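# Stack the on-edge magnet blocks flat in one pile

## Task

Take every magnet block from the row that is standing on its edge, lay each one flat, pile them squarely on one another as a single separate stack on the bench, and release them.

## Robot and tools

Robot: two arms, left_arm and right_arm, each ending in a two-finger parallel gripper. Calibrated base positions: left_arm at (-0.008, +0.296, +0.034) m, right_arm at (-0.044, -0.339, +0.038) m, both nearly unrotated. A camera stand sits behind the arms. Cameras: cam_head_left, cam_head_right, cam_left_wrist, cam_right_wrist, each 896x504.

Frame: every pose, velocity and offset uses the scene frame. Its origin is at table-top height, halfway between the nominal bases. +x points out over the table, +y toward left_arm, +z up. Arm names do not match image sides. A gripper's fingers point along its own +z and close along its own y. end_effector_position is the point between the finger pads, roughly 1 cm behind the tips. Printed positions and orientations may be off by a few cm, more at long reach.

execute_actions(actions, cameras): actions is a list of actions. Each action is a table of up to 15 rows, and each row is one 1/30 s control step. A table shorter than 15 repeats its last row. Every row is one flat list of 14 numbers in [-1, 1], covering both arms even if only one moves. Order: left_arm dx, dy, dz, rx, ry, rz, opening, then right_arm in the same order. dx to rz are offsets, not poses. They count from that arm's Hand target at the start of the action, and every row counts from that same start, not from the row before. Translation scale: 1.0 = 0.6 m. Rotation scale: 1.0 = 180 degrees. rx, ry, rz form one rotation vector, turning about the Hand target's position. Opening is an absolute setting: +1 is fully open (0.094 m), -1 is closed. Six zeros re-request the arm's current Hand target, and a repeated nonzero offset keeps moving the arm. Images come back only for an empty actions list or when cameras names them. Use ["all"] for every camera or [] for none.

move(target, speed, blend, opening_speed, grip_force, blocking, cameras): target is either one 14-number row or a list of up to 15 such rows. The layout and scale match execute_actions. Each row is an offset from the Hand targets held when the move began, so rows do not chain from one another. Paths are straight and all end together. They take at least 0.5 s and are cut off after 10 s, with the whole list sharing that 10 s. The paths do not avoid objects or the other arm.
- speed: top path speed in m/s, 0.002 to 2.9, default 0.25; turning is capped at twice that figure in rad/s. Give one number, or one per target.
- blend: corner rounding in m for a list of targets. The default 0 makes the arms stop at each target.
- opening_speed: rate per second on the -1 to +1 scale, at least 0.2. Use it for gentle closing.
- grip_force: pad force limit in N, 10 to 50. It persists until changed. Lower values close slowly, about 8 s from fully open at 20.
- blocking=false: the call returns after about 0.5 s while the move continues.
The first target's opening is sent when the move starts. A later target's opening is applied once the arms reach it and settle.
The result adds a "move:" line: done, off_target, moving, held or fault. limits=paced means a commanded pose was clipped; limits=held means a check withheld steps. done means within 10 mm and 2 degrees. Neither done nor off_target tells you about contact.

wait(seconds): 0 to 10 s. The arms hold their commands, and a running move continues. stop(): brakes a running move, needing some distance. zoom_image(camera, region): region is [x0, y0, x1, y1] in pixels from the top-left, at most 504 wide and high, on a camera from the newest images. read_manual(section): licence texts only. finished_scene(): ends the scene permanently, so call it only once the stack is complete and steady.

Result lines: end_effector_position (m) and end_effector_quat_wxyz; Hand target, which is the last commanded pose after clipping and the base for the next offsets; Tool commands; and grip_measured, the measured opening on the command scale. With nothing held it can read about 2.5 mm too wide. On a firmly held block it reads a little narrower than the block. grip_effort_nm is the gripper motor effort, with negative meaning closing. It is not pad force and does not return to zero at rest. The results also give Joint positions (the last number is the opening in m), Joint velocities (may be left out when all are within noise), and joint torques. Torques include gravity and offsets, and joints 1 to 3 wrap at ±28 N m.

Control notes: each step, orientation is clipped to within 40 degrees of the measured orientation. Grippers often settle a few cm short of the target because of friction and weight. A fresh command, even all zeros, asks for the target again, or you can send the remaining gap as an offset. A blocked arm keeps pushing until it is commanded back away from the obstacle. To grip, command an opening below the block's width. To release, command well above grip_measured.

Avoid: dropping blocks from height, letting go of a moving block, fast impacts, and hard pushes against the table or fixtures. Keep every object on the table. Keep the two grippers, housings and wrist cameras apart, and never close one gripper on the other arm's fingers. The wrist-camera cable counts as part of the hand, so keep it off objects. Route paths around an arm's own base rather than close to it. Avoid long holds with the arm stretched out or pressing: motors heat, MOTOR HOT appears at 75 °C, and at 90 °C the arm folds away and stays out of use. Loose objects may occasionally be nudged by the scene.

Each tool is called after "Emit:" by a JSON object that holds its "op" and its "data", one argument or row to a line.

## Session

Emit:
{"op": "execute_actions", "data": {
  "actions": []
}}

Scene clock: 0.00 s.
left_arm: end_effector_position=(+0.2665, +0.1934, +0.1127) grip_measured=+1.000 grip_effort_nm=n/a end_effector_quat_wxyz=(+0.547, -0.247, +0.780, -0.178) | right_arm: end_effector_position=(+0.2352, -0.2449, +0.0849) grip_measured=+1.000 grip_effort_nm=n/a end_effector_quat_wxyz=(+0.451, -0.113, +0.850, +0.249)
Joint positions: left_arm=[-0.787 1.179 0.074 0.641 -0.715 -0.938 0.094] | right_arm=[0.035 1.255 0.106 0.561 -0.562 0.032 0.094]
Joint velocities: within noise
Joint torques (N m): no reading
Heat: left arm: 30 °C; right arm: 31 °C.
Hand target: left_arm +0.2671, +0.1948, +0.1140; +0.550, -0.248, +0.779, -0.173 | right_arm +0.2375, -0.2441, +0.0891; +0.457, -0.117, +0.846, +0.250
Tool commands: left_gripper/opening=+1.0 right_gripper/opening=+1.0

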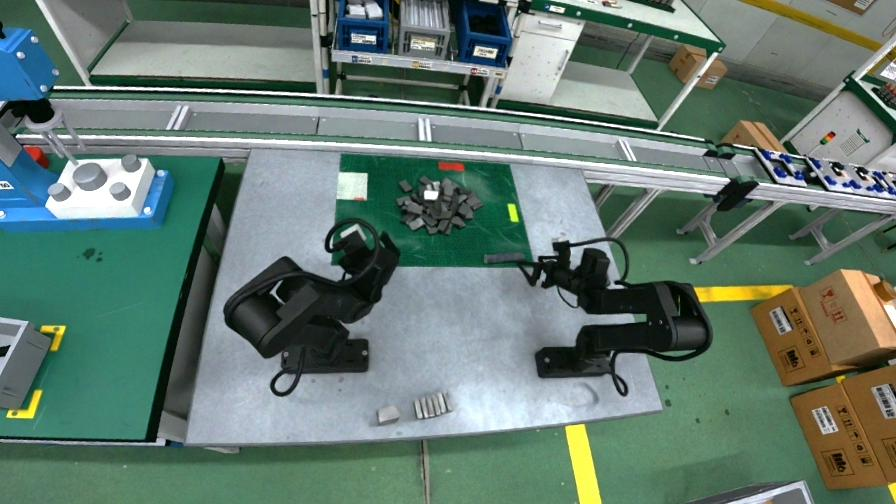

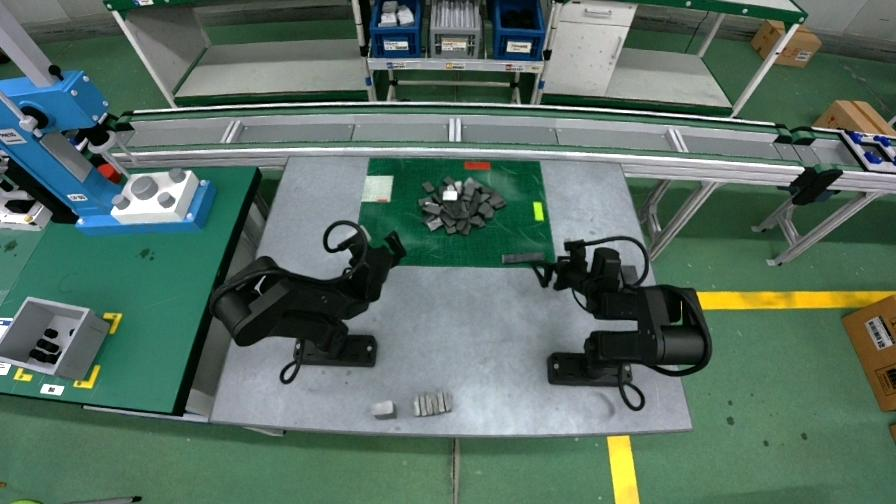

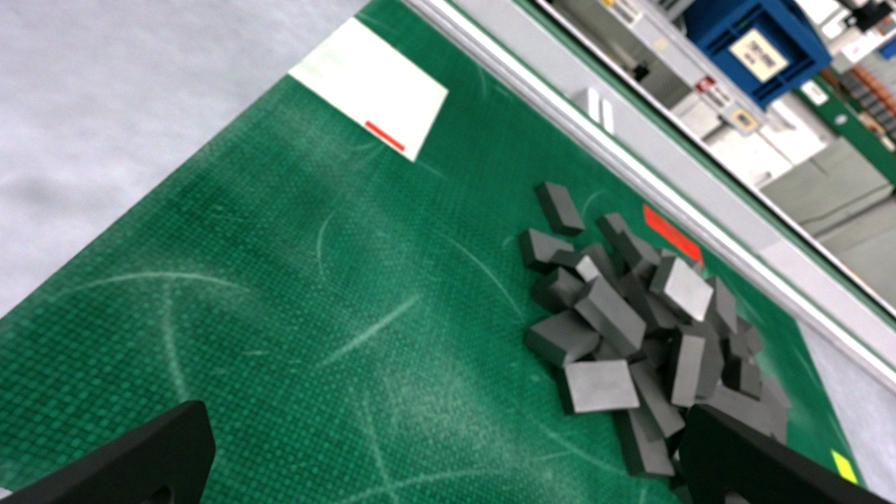

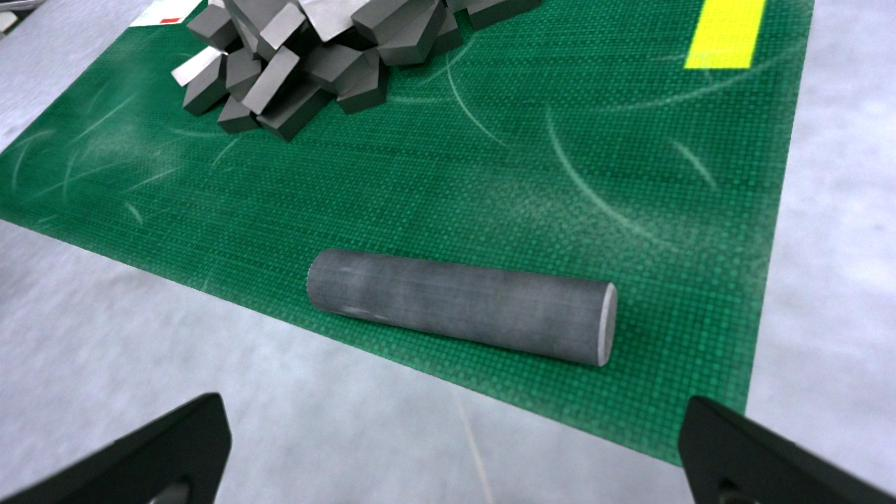

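Emit:
{"op": "zoom_image", "data": {
  "camera": "cam_head_left",
  "region": [350, 370, 480, 450]
}}

Emit:
{"op": "zoom_image", "data": {
  "camera": "cam_head_right",
  "region": [350, 370, 480, 450]
}}

Emit:
{"op": "zoom_image", "data": {
  "camera": "cam_head_left",
  "region": [320, 140, 560, 280]
}}

Scaled by 3.877 from the camera's 896x504 image, which has a finer 1280x720 frame.

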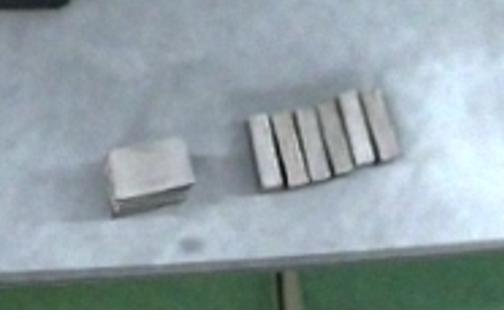

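Scaled by 3.877 from the camera's 896x504 image, which has a finer 1280x720 frame.

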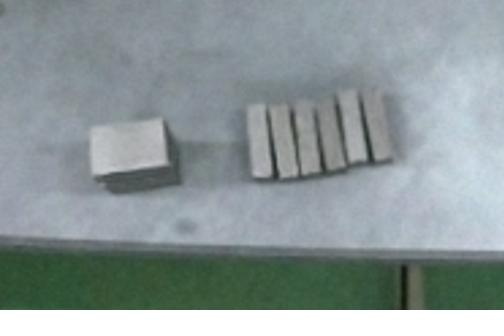

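Scaled by 2.100 from the camera's 896x504 image, which has a finer 1280x720 frame.

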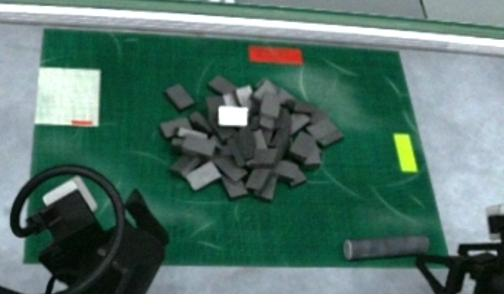

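Emit:
{"op": "move", "data": {
  "target": [
    [0,0,0,0,0,0,1, 0,0,0.25,0,0,0,1],
    [0,0,0,0,0,0,1,-0.2625,0.3735,0.3015,-0.1785,0.052,0.184,1],
    [0,0,0,0,0,0,1,-0.6458,0.4568,0.1348,-0.357,0.1045,0.368,1]
  ],
  "blend": [0.06,0.08,0],
  "speed": 0.35,
  "cameras": ["all"]
}}

Scene clock: 219.10 s.
left_arm: end_effector_position=(+0.2665, +0.1934, +0.1127) grip_measured=+1.000 grip_effort_nm=-0.02 end_effector_quat_wxyz=(+0.547, -0.247, +0.780, -0.178) | right_arm: end_effector_position=(-0.1491, +0.0265, +0.1687) grip_measured=+1.000 grip_effort_nm=0.01 end_effector_quat_wxyz=(-0.004, +0.707, -0.708, +0.003)
Joint positions: left_arm=[-0.787 1.179 0.074 0.641 -0.715 -0.938 0.094] | right_arm=[1.898 1.999 1.849 -1.423 0.01 0.283 0.094]
Joint torques (N m): left_arm=[-0.01 -2.06 5.72 1.67 -0.31 0.04] | right_arm=[-0.35 -8.88 6.2 0.17 -0.09 -0.07]
Heat: left arm: 36 °C; right arm: 36 °C.
Hand target: left_arm +0.2671, +0.1948, +0.1141; +0.550, -0.248, +0.779, -0.173 | right_arm -0.1501, +0.0299, +0.1699; +0.000, +0.707, -0.707, +0.000
Off the commanded pose: left_arm 0.002 m, 1 deg | right_arm 0.004 m, 1 deg.
move: done

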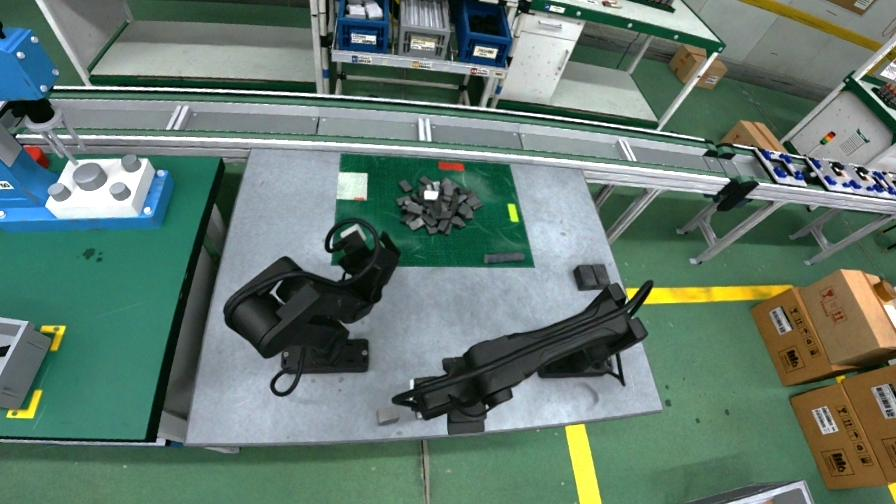

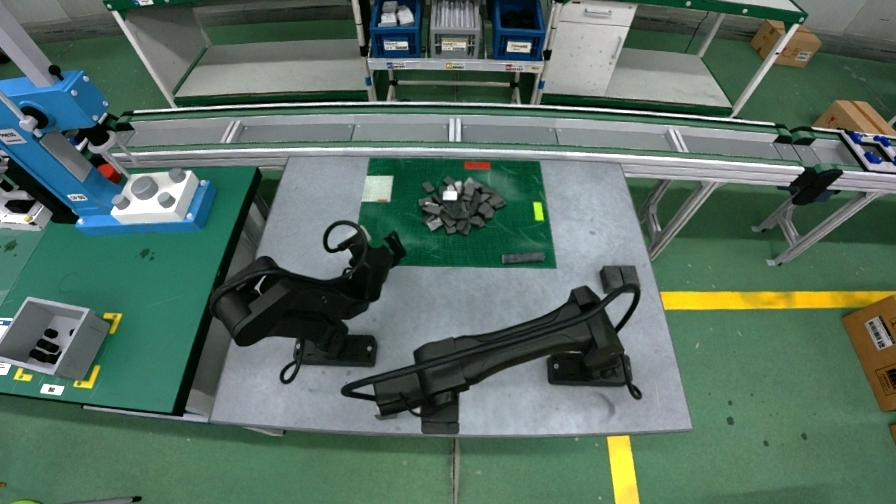

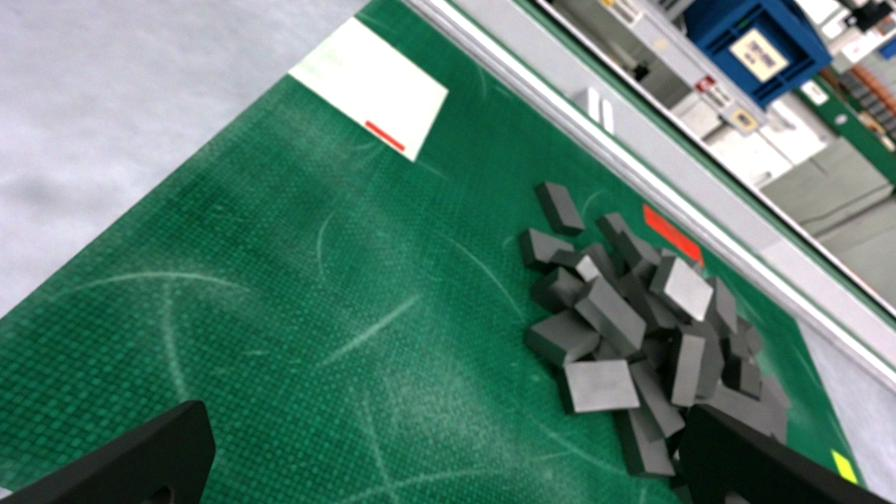

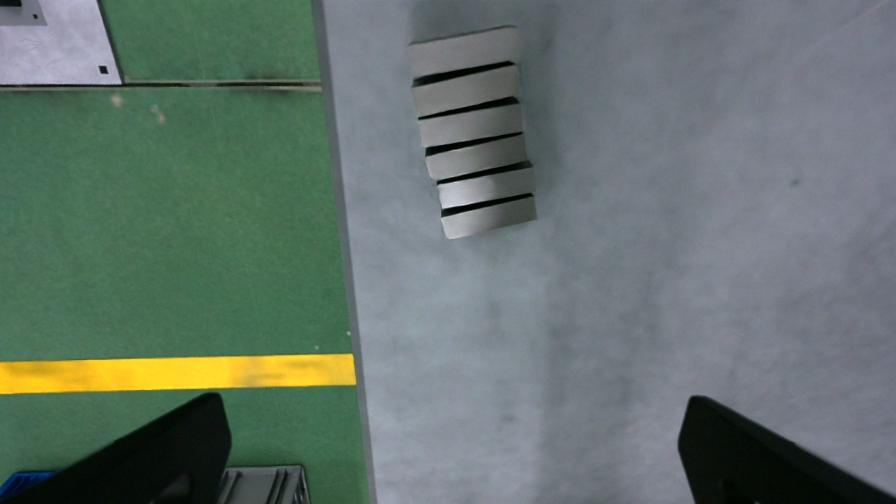

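Emit:
{"op": "zoom_image", "data": {
  "camera": "cam_right_wrist",
  "region": [380, 0, 600, 260]
}}

Emit:
{"op": "move", "data": {
  "target": [0,0,0,0,0,0,1,0.01,-0.1,0,0,0,0,1],
  "cameras": ["cam_right_wrist"]
}}

Scaled by 1.938 from the camera's 896x504 image, which has a finer 1280x720 frame.

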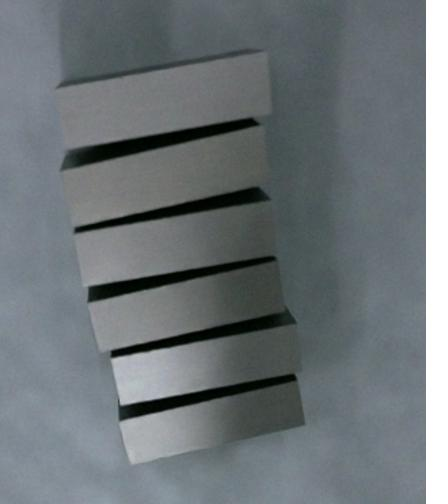

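Scene clock: 249.30 s.
left_arm: end_effector_position=(+0.2665, +0.1934, +0.1127) grip_measured=+1.000 grip_effort_nm=-0.03 end_effector_quat_wxyz=(+0.547, -0.247, +0.780, -0.178) | right_arm: end_effector_position=(-0.1413, -0.0314, +0.1650) grip_measured=+1.000 grip_effort_nm=0.02 end_effector_quat_wxyz=(+0.004, +0.709, -0.706, +0.016)
Joint positions: left_arm=[-0.787 1.179 0.074 0.641 -0.715 -0.938 0.094] | right_arm=[1.923 1.794 1.56 -1.369 0.007 0.302 0.094]
Joint torques (N m): left_arm=[-0.01 -2.06 5.72 1.67 -0.31 0.04] | right_arm=[0.29 -10.06 3.89 0.33 -0.07 0.07]
Heat: left arm: 36 °C; right arm: 33 °C.
Hand target: left_arm +0.2671, +0.1948, +0.1141; +0.550, -0.248, +0.779, -0.173 | right_arm -0.1441, -0.0301, +0.1700; +0.000, +0.707, -0.707, +0.000
Off the commanded pose: left_arm 0.002 m, 1 deg | right_arm 0.006 m, 2 deg.
move: done
Images, in order (width x height): cam_right_wrist 896x504.

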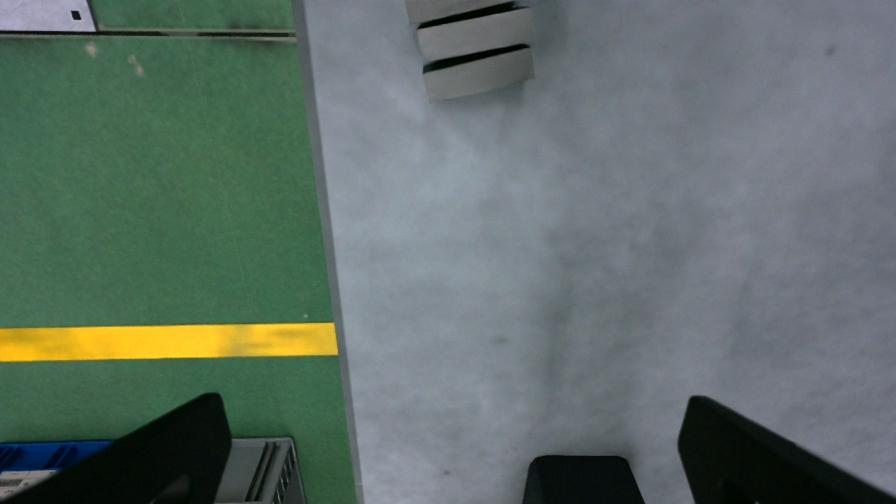

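Emit:
{"op": "move", "data": {
  "target": [0,0,0,0,0,0,1,0.0413,0.0122,-0.20,0.3537,0.0434,0.0695,1],
  "cameras": ["cam_right_wrist","cam_head_left"]
}}

Scene clock: 327.97 s.
left_arm: end_effector_position=(+0.2665, +0.1934, +0.1127) grip_measured=+1.000 grip_effort_nm=-0.03 end_effector_quat_wxyz=(+0.547, -0.247, +0.780, -0.178) | right_arm: end_effector_position=(-0.1182, -0.0213, +0.0506) grip_measured=+1.000 grip_effort_nm=0.01 end_effector_quat_wxyz=(-0.330, +0.667, -0.526, -0.413)
Joint positions: left_arm=[-0.787 1.179 0.074 0.641 -0.715 -0.938 0.094] | right_arm=[1.838 1.811 0.073 1.282 -0.008 -0.01 0.094]
Joint torques (N m): left_arm=[-0.01 -2.06 5.72 1.67 -0.31 0.05] | right_arm=[-0.46 -3.44 0.91 1.96 -0.19 -0.02]
Heat: left arm: 37 °C; right arm: 33 °C.
Hand target: left_arm +0.2671, +0.1948, +0.1141; +0.550, -0.248, +0.779, -0.173 | right_arm -0.1194, -0.0228, +0.0499; -0.326, +0.668, -0.522, -0.417
Off the commanded pose: left_arm 0.002 m, 1 deg | right_arm 0.002 m, 1 deg.
move: done
Images, in order (width x height): cam_head_left 896x504, cam_right_wrist 896x504.

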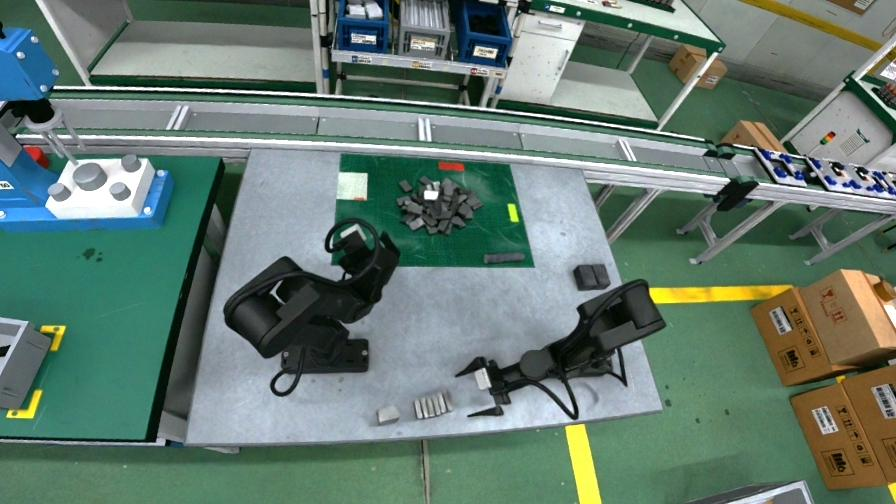

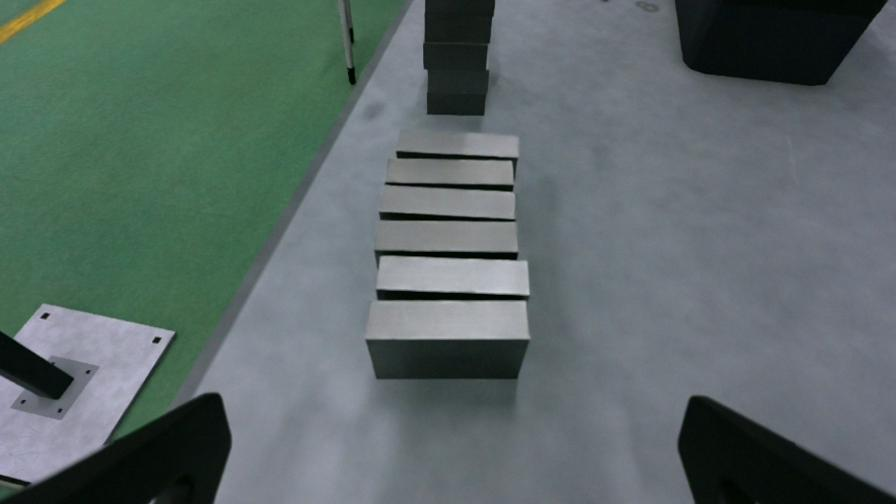

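Emit:
{"op": "move", "data": {
  "target": [0,0,0,0,0,0,1,-0.0147,0.059,-0.051,0,0,0,0.4],
  "speed": 0.1,
  "cameras": ["cam_right_wrist","cam_head_right"]
}}

Scene clock: 367.77 s.
left_arm: end_effector_position=(+0.2665, +0.1934, +0.1127) grip_measured=+1.000 grip_effort_nm=-0.03 end_effector_quat_wxyz=(+0.547, -0.247, +0.780, -0.178) | right_arm: end_effector_position=(-0.1262, +0.0101, +0.0151) grip_measured=+0.401 grip_effort_nm=-0.06 end_effector_quat_wxyz=(-0.317, +0.674, -0.532, -0.403)
Joint positions: left_arm=[-0.787 1.179 0.074 0.641 -0.715 -0.938 0.094] | right_arm=[1.838 2.086 0.227 1.365 -0.013 -0.006 0.066]
Joint torques (N m): left_arm=[-0.01 -2.06 5.74 1.67 -0.31 0.05] | right_arm=[0.01 -3.44 0.49 2.47 -0.09 -0.08]
Heat: left arm: 37 °C; right arm: 36 °C.
Hand target: left_arm +0.2671, +0.1948, +0.1141; +0.550, -0.248, +0.779, -0.173 | right_arm -0.1281, +0.0126, +0.0194; -0.326, +0.668, -0.522, -0.418
Off the commanded pose: left_arm 0.002 m, 1 deg | right_arm 0.005 m, 2 deg.
move: done
Images, in order (width x height): cam_head_right 896x504, cam_right_wrist 896x504.

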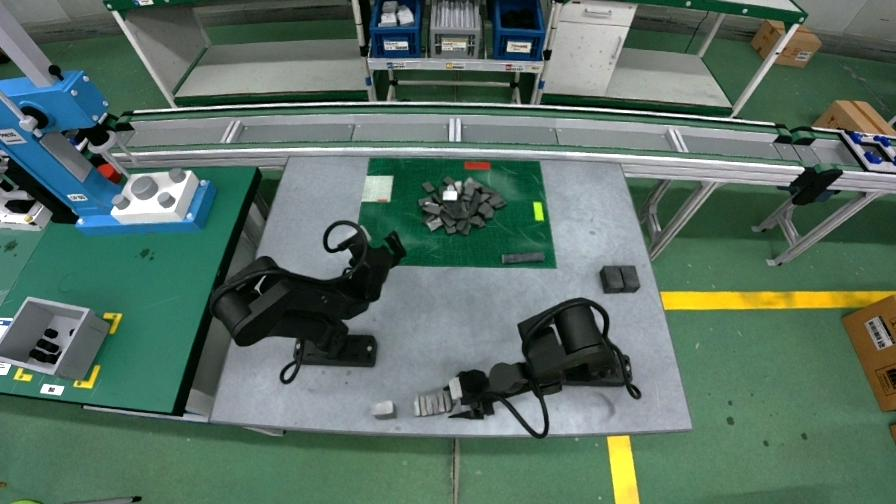

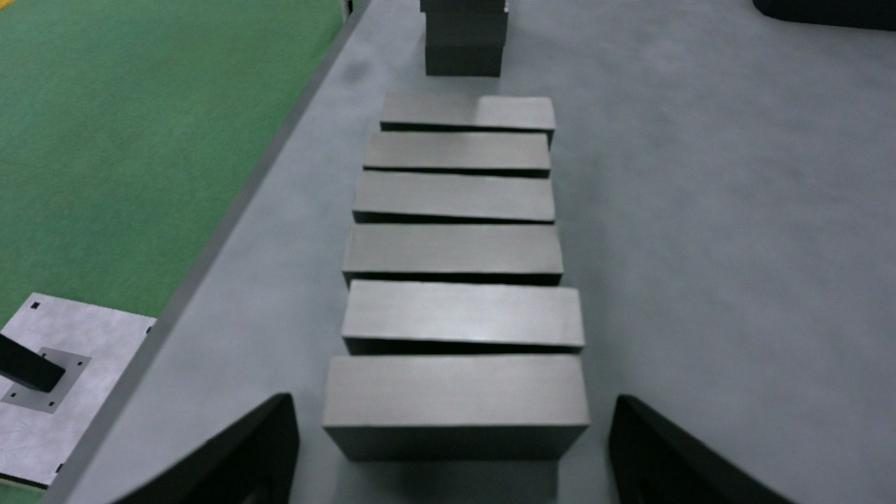

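Emit:
{"op": "move", "data": {
  "target": [0,0,0,0,0,0,1,-0.0003,0.002,0.007,0.0108,0.0027,0,0.4],
  "speed": 0.05,
  "cameras": ["cam_right_wrist"]
}}

Scene clock: 386.33 s.
left_arm: end_effector_position=(+0.2665, +0.1934, +0.1127) grip_measured=+1.000 grip_effort_nm=-0.03 end_effector_quat_wxyz=(+0.547, -0.247, +0.780, -0.178) | right_arm: end_effector_position=(-0.1267, +0.0101, +0.0150) grip_measured=+0.401 grip_effort_nm=-0.06 end_effector_quat_wxyz=(-0.316, +0.674, -0.532, -0.404)
Joint positions: left_arm=[-0.787 1.179 0.074 0.641 -0.715 -0.938 0.094] | right_arm=[1.838 2.091 0.227 1.371 -0.016 -0.004 0.066]
Joint torques (N m): left_arm=[0.01 -2.06 5.72 1.67 -0.31 0.04] | right_arm=[-0.05 -2.17 0.01 2.98 -0.07 -0.06]
Heat: left arm: 37 °C; right arm: 40 °C.
Hand target: left_arm +0.2671, +0.1948, +0.1141; +0.550, -0.248, +0.779, -0.173 | right_arm -0.1284, +0.0138, +0.0236; -0.335, +0.661, -0.516, -0.429
Off the commanded pose: left_arm 0.002 m, 1 deg | right_arm 0.010 m, 4 deg.
move: off_target (right_arm)
Images, in order (width x height): cam_right_wrist 896x504.

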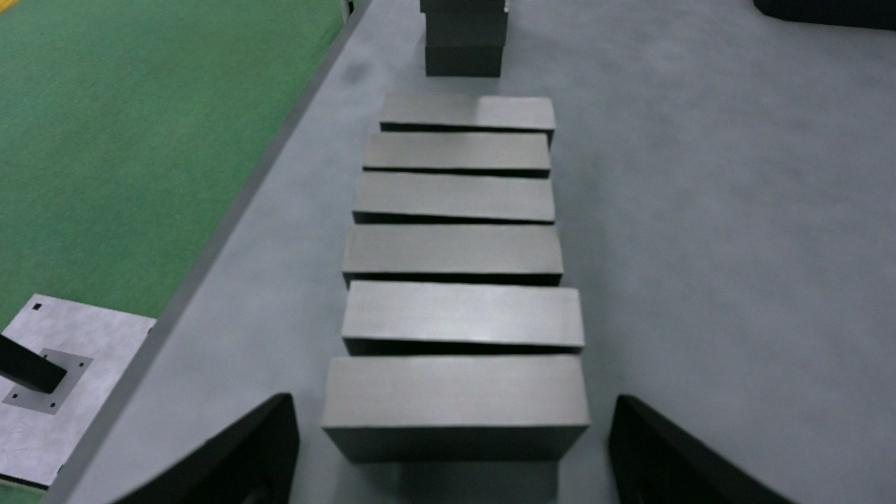

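Emit:
{"op": "move", "data": {
  "target": [0,0,0,0,0,0,1,0,0,0,0,0,0,-0.3],
  "speed": 0.05,
  "opening_speed": 0.35,
  "grip_force": [50,30],
  "cameras": ["cam_right_wrist"]
}}

Scene clock: 402.23 s.
left_arm: end_effector_position=(+0.2665, +0.1934, +0.1127) grip_measured=+1.000 grip_effort_nm=-0.03 end_effector_quat_wxyz=(+0.547, -0.247, +0.780, -0.178) | right_arm: end_effector_position=(-0.1276, +0.0115, +0.0149) grip_measured=-0.064 grip_effort_nm=-0.65 end_effector_quat_wxyz=(-0.316, +0.674, -0.531, -0.406)
Joint positions: left_arm=[-0.787 1.179 0.074 0.641 -0.715 -0.938 0.094] | right_arm=[1.838 2.095 0.232 1.371 -0.019 -0.004 0.044]
Joint torques (N m): left_arm=[-0.01 -2.06 5.72 1.67 -0.31 0.04] | right_arm=[-0.05 -2.52 -0.35 2.98 -0.04 -0.06]
Heat: left arm: 37 °C; right arm: 44 °C.
Hand target: left_arm +0.2671, +0.1948, +0.1141; +0.550, -0.248, +0.779, -0.173 | right_arm -0.1284, +0.0139, +0.0235; -0.335, +0.661, -0.516, -0.429
Off the commanded pose: left_arm 0.002 m, 1 deg | right_arm 0.009 m, 4 deg.
grip_force (N): 50, 30
move: off_target (right_arm)
Images, in order (width x height): cam_right_wrist 896x504.

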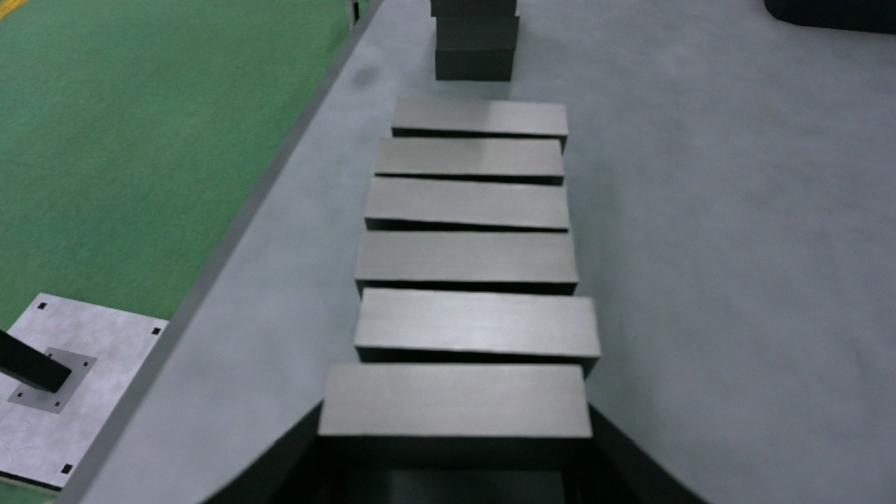

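Emit:
{"op": "move", "data": {
  "target": [
    [0,0,0,0,0,0,1,0.006,-0.0243,0.1167,0,0,0,-0.3],
    [0,0,0,0,0,0,1,0.2973,-0.1232,0.1275,-0.5275,0.0212,-0.1382,-0.3]
  ],
  "speed": [0.15,0.3],
  "blend": [0.02,0],
  "cameras": ["cam_right_wrist","cam_head_left","cam_head_right"]
}}

Scene clock: 429.13 s.
left_arm: end_effector_position=(+0.2665, +0.1934, +0.1127) grip_measured=+1.000 grip_effort_nm=-0.03 end_effector_quat_wxyz=(+0.547, -0.247, +0.780, -0.178) | right_arm: end_effector_position=(+0.0470, -0.0611, +0.0980) grip_measured=-0.064 grip_effort_nm=-0.64 end_effector_quat_wxyz=(-0.184, -0.571, +0.790, -0.124)
Joint positions: left_arm=[-0.787 1.179 0.074 0.641 -0.715 -0.938 0.094] | right_arm=[1.289 2.112 1.636 -1.543 -0.01 -0.01 0.044]
Joint torques (N m): left_arm=[-0.01 -2.06 5.72 1.67 -0.31 0.04] | right_arm=[-0.1 -8.92 5.52 -0.76 0.12 0.08]
Heat: left arm: 37 °C; right arm: 45 °C.
Hand target: left_arm +0.2671, +0.1948, +0.1141; +0.550, -0.248, +0.779, -0.173 | right_arm +0.0500, -0.0602, +0.1000; -0.197, -0.566, +0.788, -0.141
Off the commanded pose: left_arm 0.002 m, 1 deg | right_arm 0.004 m, 2 deg.
joint sent to its limit (right arm) — joint 4 (wrist pitch), lower limit. The joint targets still meet the commanded pose.
grip_force (N): 50, 30
move: done
Images, in order (width x height): cam_head_left 896x504, cam_head_right 896x504, cam_right_wrist 896x504.

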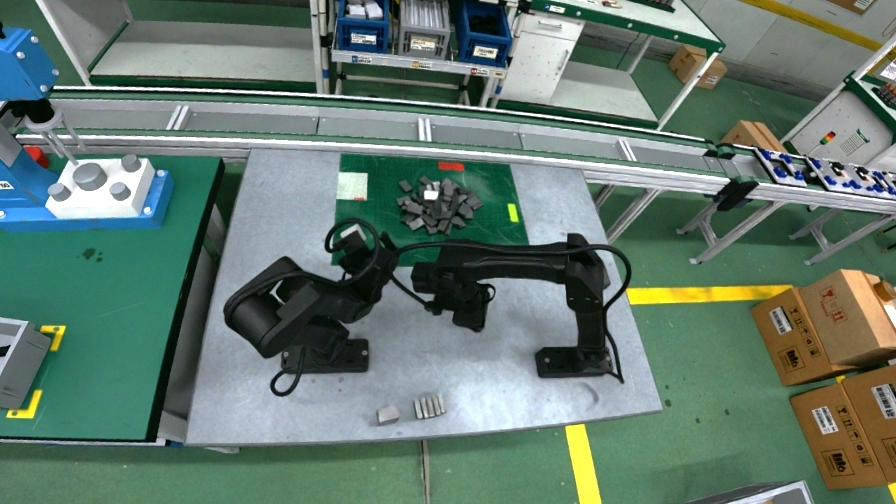

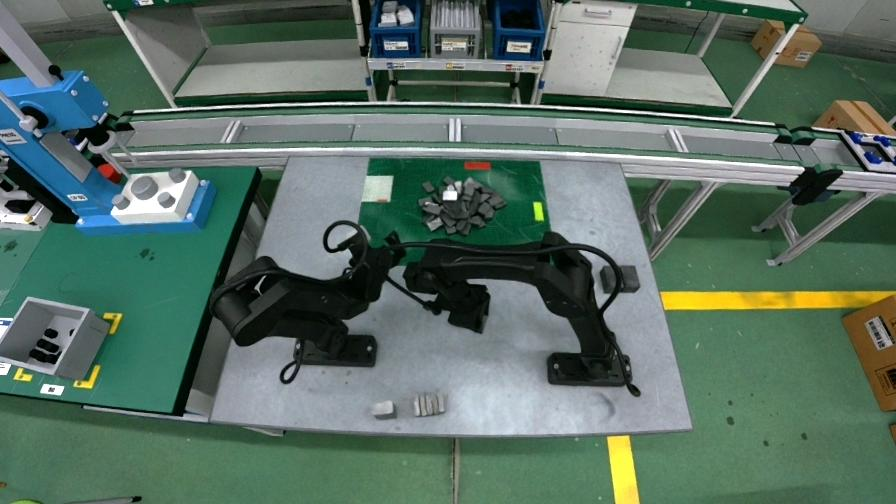

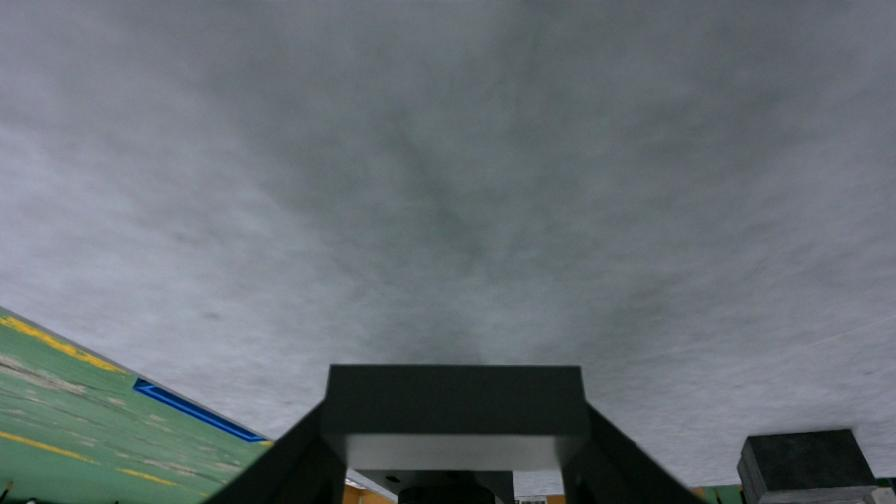

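Emit:
{"op": "zoom_image", "data": {
  "camera": "cam_head_left",
  "region": [220, 180, 520, 400]
}}

Emit:
{"op": "zoom_image", "data": {
  "camera": "cam_head_right",
  "region": [220, 180, 520, 400]
}}

Scaled by 1.680 from the camera's 896x504 image, which has a finer 1280x720 frame.

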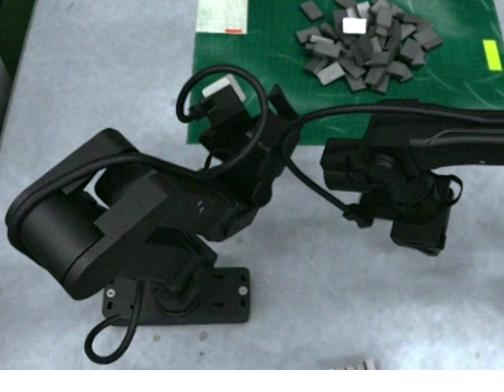

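Scaled by 1.680 from the camera's 896x504 image, which has a finer 1280x720 frame.

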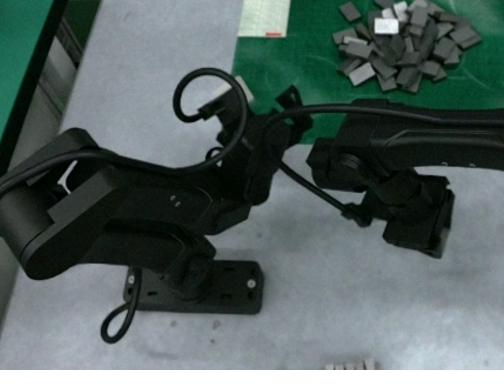

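Emit:
{"op": "move", "data": {
  "target": [-0.035,0.412,0.1,0,0,0.2778,1,-0.0133,-0.038,-0.1083,-0.0105,0.0035,0,-0.3],
  "speed": 0.2,
  "cameras": ["cam_right_wrist","cam_head_left","cam_head_right"]
}}

Scene clock: 465.40 s.
left_arm: end_effector_position=(+0.2427, +0.4376, +0.1617) grip_measured=+1.000 grip_effort_nm=-0.03 end_effector_quat_wxyz=(+0.560, -0.553, +0.613, +0.073) | right_arm: end_effector_position=(+0.0406, -0.0797, +0.0402) grip_measured=-0.064 grip_effort_nm=-0.65 end_effector_quat_wxyz=(-0.207, -0.566, +0.785, -0.141)
Joint positions: left_arm=[0.079 0.842 0.24 0.103 -0.712 -0.947 0.094] | right_arm=[1.289 2.174 1.463 -1.365 -0.01 -0.009 0.044]
Joint torques (N m): left_arm=[0.77 -0.17 8.69 1.88 -0.34 0.12] | right_arm=[-0.03 -8.62 2.95 -0.61 0.12 0.08]
Heat: left arm: 37 °C; right arm: 37 °C.
Hand target: left_arm +0.2462, +0.4420, +0.1741; +0.571, -0.554, +0.601, +0.075 | right_arm +0.0421, -0.0829, +0.0351; -0.210, -0.564, +0.784, -0.151
Off the commanded pose: left_arm 0.014 m, 2 deg | right_arm 0.006 m, 1 deg.
grip_force (N): 50, 30
move: off_target (left_arm)
Images, in order (width x height): cam_head_left 896x504, cam_head_right 896x504, cam_right_wrist 896x504.

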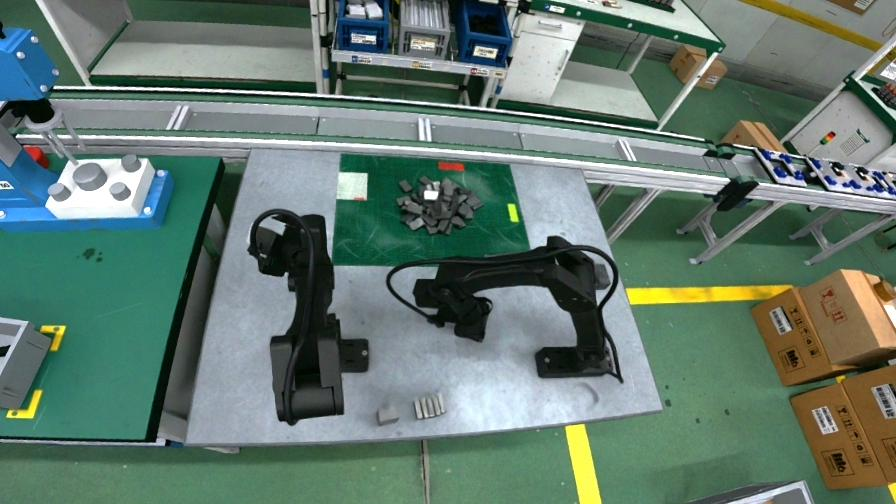

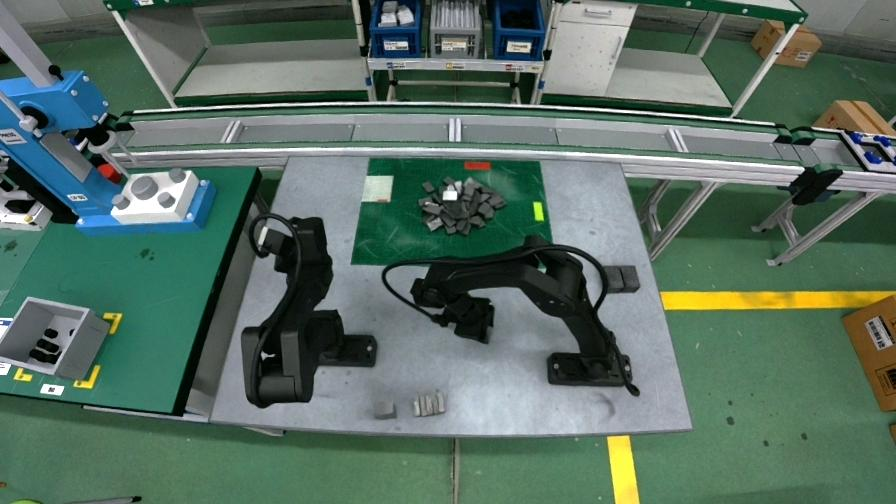

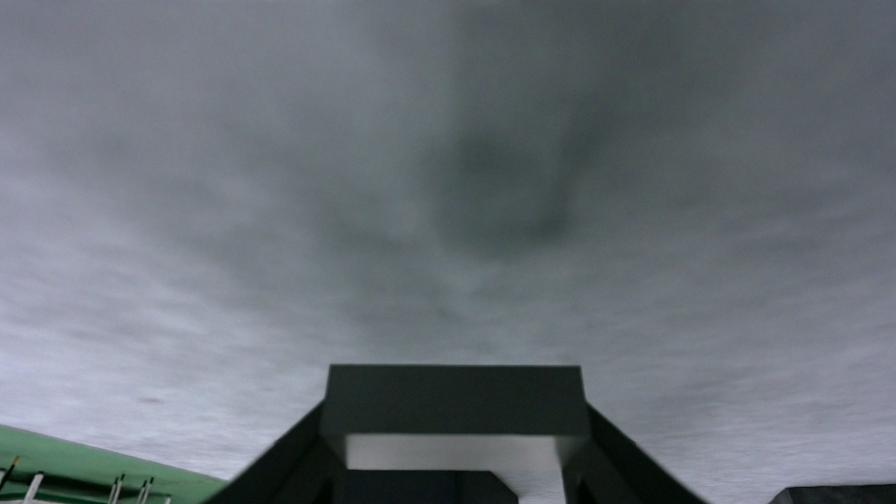

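Emit:
{"op": "move", "data": {
  "target": [0,0,0,0,0,0,1,0.0,0.0,-0.0368,0.0039,-0.0057,0,-0.3],
  "speed": 0.08,
  "cameras": ["cam_right_wrist"]
}}

Scene clock: 481.33 s.
left_arm: end_effector_position=(+0.2428, +0.4376, +0.1619) grip_measured=+1.000 grip_effort_nm=-0.03 end_effector_quat_wxyz=(+0.560, -0.553, +0.613, +0.073) | right_arm: end_effector_position=(+0.0420, -0.0801, +0.0181) grip_measured=-0.064 grip_effort_nm=-0.64 end_effector_quat_wxyz=(-0.198, -0.564, +0.789, -0.141)
Joint positions: left_arm=[0.079 0.842 0.24 0.104 -0.711 -0.946 0.094] | right_arm=[1.289 2.201 1.415 -1.276 -0.002 0.002 0.044]
Joint torques (N m): left_arm=[0.76 -0.12 8.7 1.87 -0.35 0.13] | right_arm=[0.49 -8.7 2.82 -0.58 0.13 0.09]
Heat: left arm: 38 °C; right arm: 36 °C.
Hand target: left_arm +0.2462, +0.4420, +0.1741; +0.571, -0.554, +0.601, +0.075 | right_arm +0.0420, -0.0829, +0.0130; -0.200, -0.563, +0.787, -0.151
Off the commanded pose: left_arm 0.013 m, 2 deg | right_arm 0.006 m, 1 deg.
grip_force (N): 50, 30
move: off_target (left_arm)
Images, in order (width x height): cam_right_wrist 896x504.

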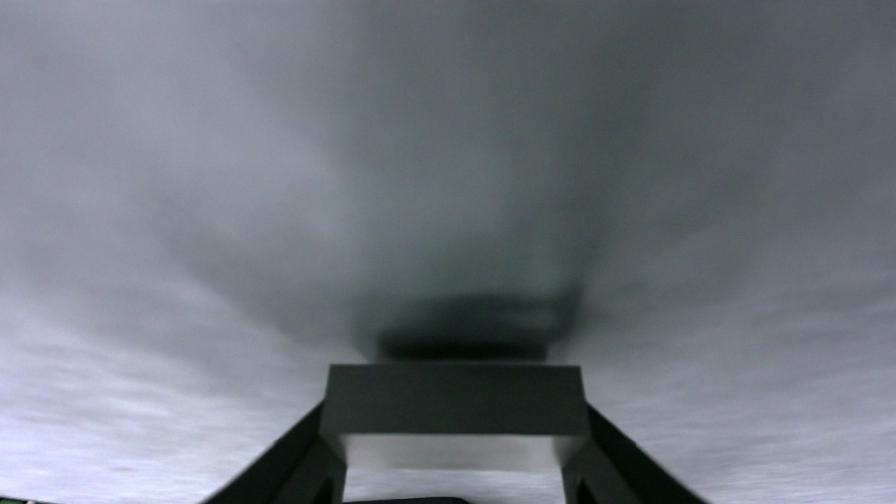

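Emit:
{"op": "move", "data": {
  "target": [0,0,0,0,0,0,1,0.0,0.0,-0.0092,0,0,0,-0.3],
  "speed": 0.04,
  "cameras": ["cam_right_wrist"]
}}

Scene clock: 487.53 s.
left_arm: end_effector_position=(+0.2428, +0.4376, +0.1619) grip_measured=+1.000 grip_effort_nm=-0.03 end_effector_quat_wxyz=(+0.560, -0.553, +0.613, +0.073) | right_arm: end_effector_position=(+0.0422, -0.0797, +0.0128) grip_measured=-0.064 grip_effort_nm=-0.64 end_effector_quat_wxyz=(-0.197, -0.564, +0.789, -0.140)
Joint positions: left_arm=[0.079 0.842 0.24 0.104 -0.711 -0.946 0.094] | right_arm=[1.289 2.211 1.41 -1.259 -0.002 0.002 0.044]
Joint torques (N m): left_arm=[0.77 -0.12 8.72 1.87 -0.35 0.13] | right_arm=[0.49 -8.64 2.74 -0.59 0.13 0.08]
Heat: left arm: 39 °C; right arm: 36 °C.
Hand target: left_arm +0.2462, +0.4420, +0.1741; +0.571, -0.554, +0.601, +0.075 | right_arm +0.0421, -0.0829, +0.0074; -0.200, -0.564, +0.787, -0.151
Off the commanded pose: left_arm 0.013 m, 2 deg | right_arm 0.006 m, 1 deg.
grip_force (N): 50, 30
move: off_target (left_arm)
Images, in order (width x height): cam_right_wrist 896x504.

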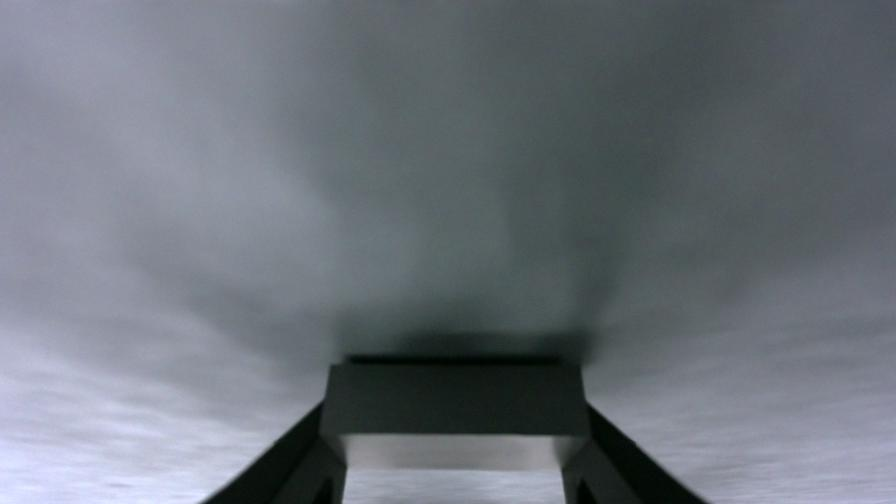

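Emit:
{"op": "move", "data": {
  "target": [0,0,0,0,0,0,1,0.0,0.0,-0.0042,0,0,0,-0.3],
  "speed": 0.03,
  "cameras": ["cam_right_wrist"]
}}

Scene clock: 491.93 s.
left_arm: end_effector_position=(+0.2428, +0.4376, +0.1619) grip_measured=+1.000 grip_effort_nm=-0.03 end_effector_quat_wxyz=(+0.560, -0.553, +0.613, +0.073) | right_arm: end_effector_position=(+0.0425, -0.0788, +0.0111) grip_measured=-0.064 grip_effort_nm=-0.64 end_effector_quat_wxyz=(-0.196, -0.564, +0.790, -0.140)
Joint positions: left_arm=[0.079 0.842 0.24 0.104 -0.711 -0.946 0.094] | right_arm=[1.289 2.215 1.41 -1.252 -0.002 0.002 0.044]
Joint torques (N m): left_arm=[0.77 -0.12 8.7 1.87 -0.35 0.13] | right_arm=[0.49 -8.54 2.56 -0.57 0.13 0.08]
Heat: left arm: 39 °C; right arm: 35 °C.
Hand target: left_arm +0.2462, +0.4420, +0.1741; +0.571, -0.554, +0.601, +0.075 | right_arm +0.0421, -0.0830, +0.0049; -0.200, -0.563, +0.787, -0.151
Off the commanded pose: left_arm 0.013 m, 2 deg | right_arm 0.007 m, 1 deg.
grip_force (N): 50, 30
move: off_target (left_arm)
Images, in order (width x height): cam_right_wrist 896x504.

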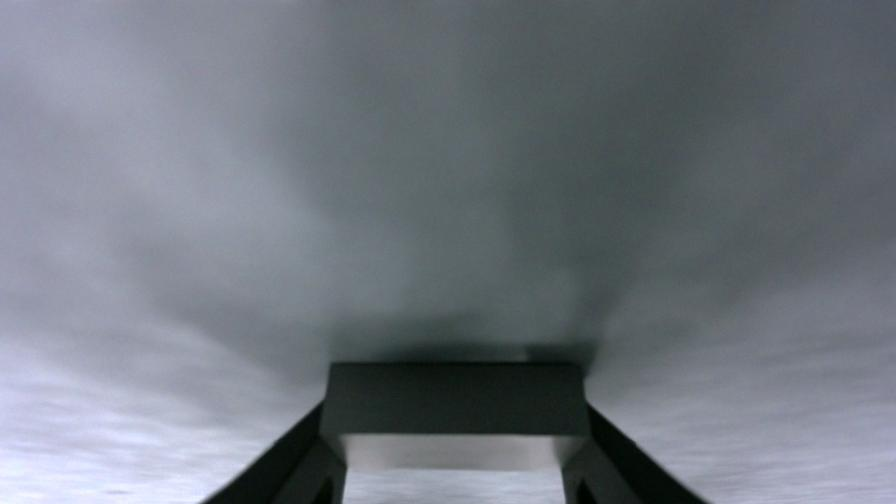

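Emit:
{"op": "move", "data": {
  "target": [
    [0,0,0,0,0,0,1,0,0,0.007,0,0,0,-0.3],
    [0,0,0,0,0,0,1,0,0,0.007,0,0,0,0.4],
    [0,0,0,0,0,0,1,0,0,0.12,0,0,0,0.4]
  ],
  "speed": [0.03,0.1,0.12],
  "cameras": ["cam_right_wrist"]
}}

Scene clock: 504.07 s.
left_arm: end_effector_position=(+0.2428, +0.4376, +0.1619) grip_measured=+1.000 grip_effort_nm=-0.03 end_effector_quat_wxyz=(+0.560, -0.553, +0.613, +0.073) | right_arm: end_effector_position=(+0.0395, -0.0879, +0.0671) grip_measured=+0.398 grip_effort_nm=0.10 end_effector_quat_wxyz=(-0.217, -0.560, +0.784, -0.155)
Joint positions: left_arm=[0.079 0.842 0.24 0.104 -0.711 -0.946 0.094] | right_arm=[1.289 2.136 1.498 -1.474 -0.001 0.002 0.066]
Joint torques (N m): left_arm=[0.77 -0.12 8.72 1.87 -0.35 0.13] | right_arm=[0.49 -12.29 4.56 -0.77 0.12 0.08]
Heat: left arm: 39 °C; right arm: 35 °C.
Hand target: left_arm +0.2462, +0.4420, +0.1741; +0.571, -0.554, +0.601, +0.075 | right_arm +0.0421, -0.0830, +0.0770; -0.200, -0.563, +0.787, -0.151
Off the commanded pose: left_arm 0.013 m, 2 deg | right_arm 0.011 m, 2 deg.
grip_force (N): 50, 30
move: off_target (left_arm, right_arm)
Images, in order (width x height): cam_right_wrist 896x504.

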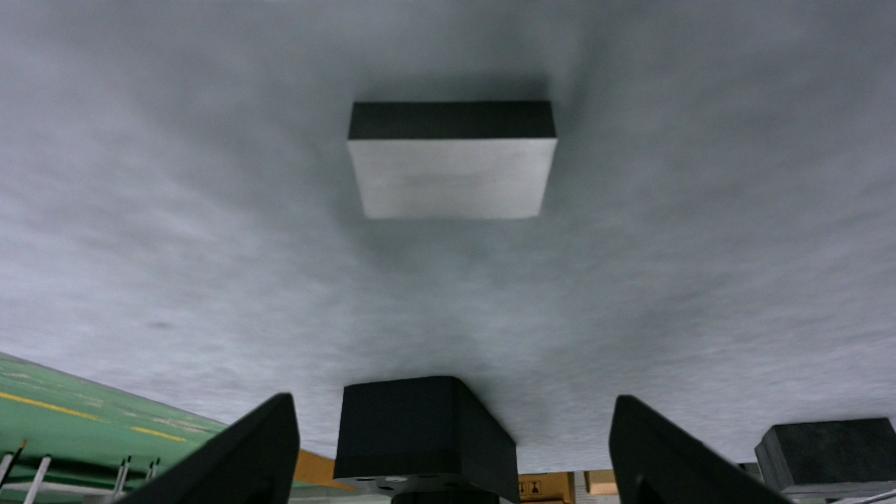

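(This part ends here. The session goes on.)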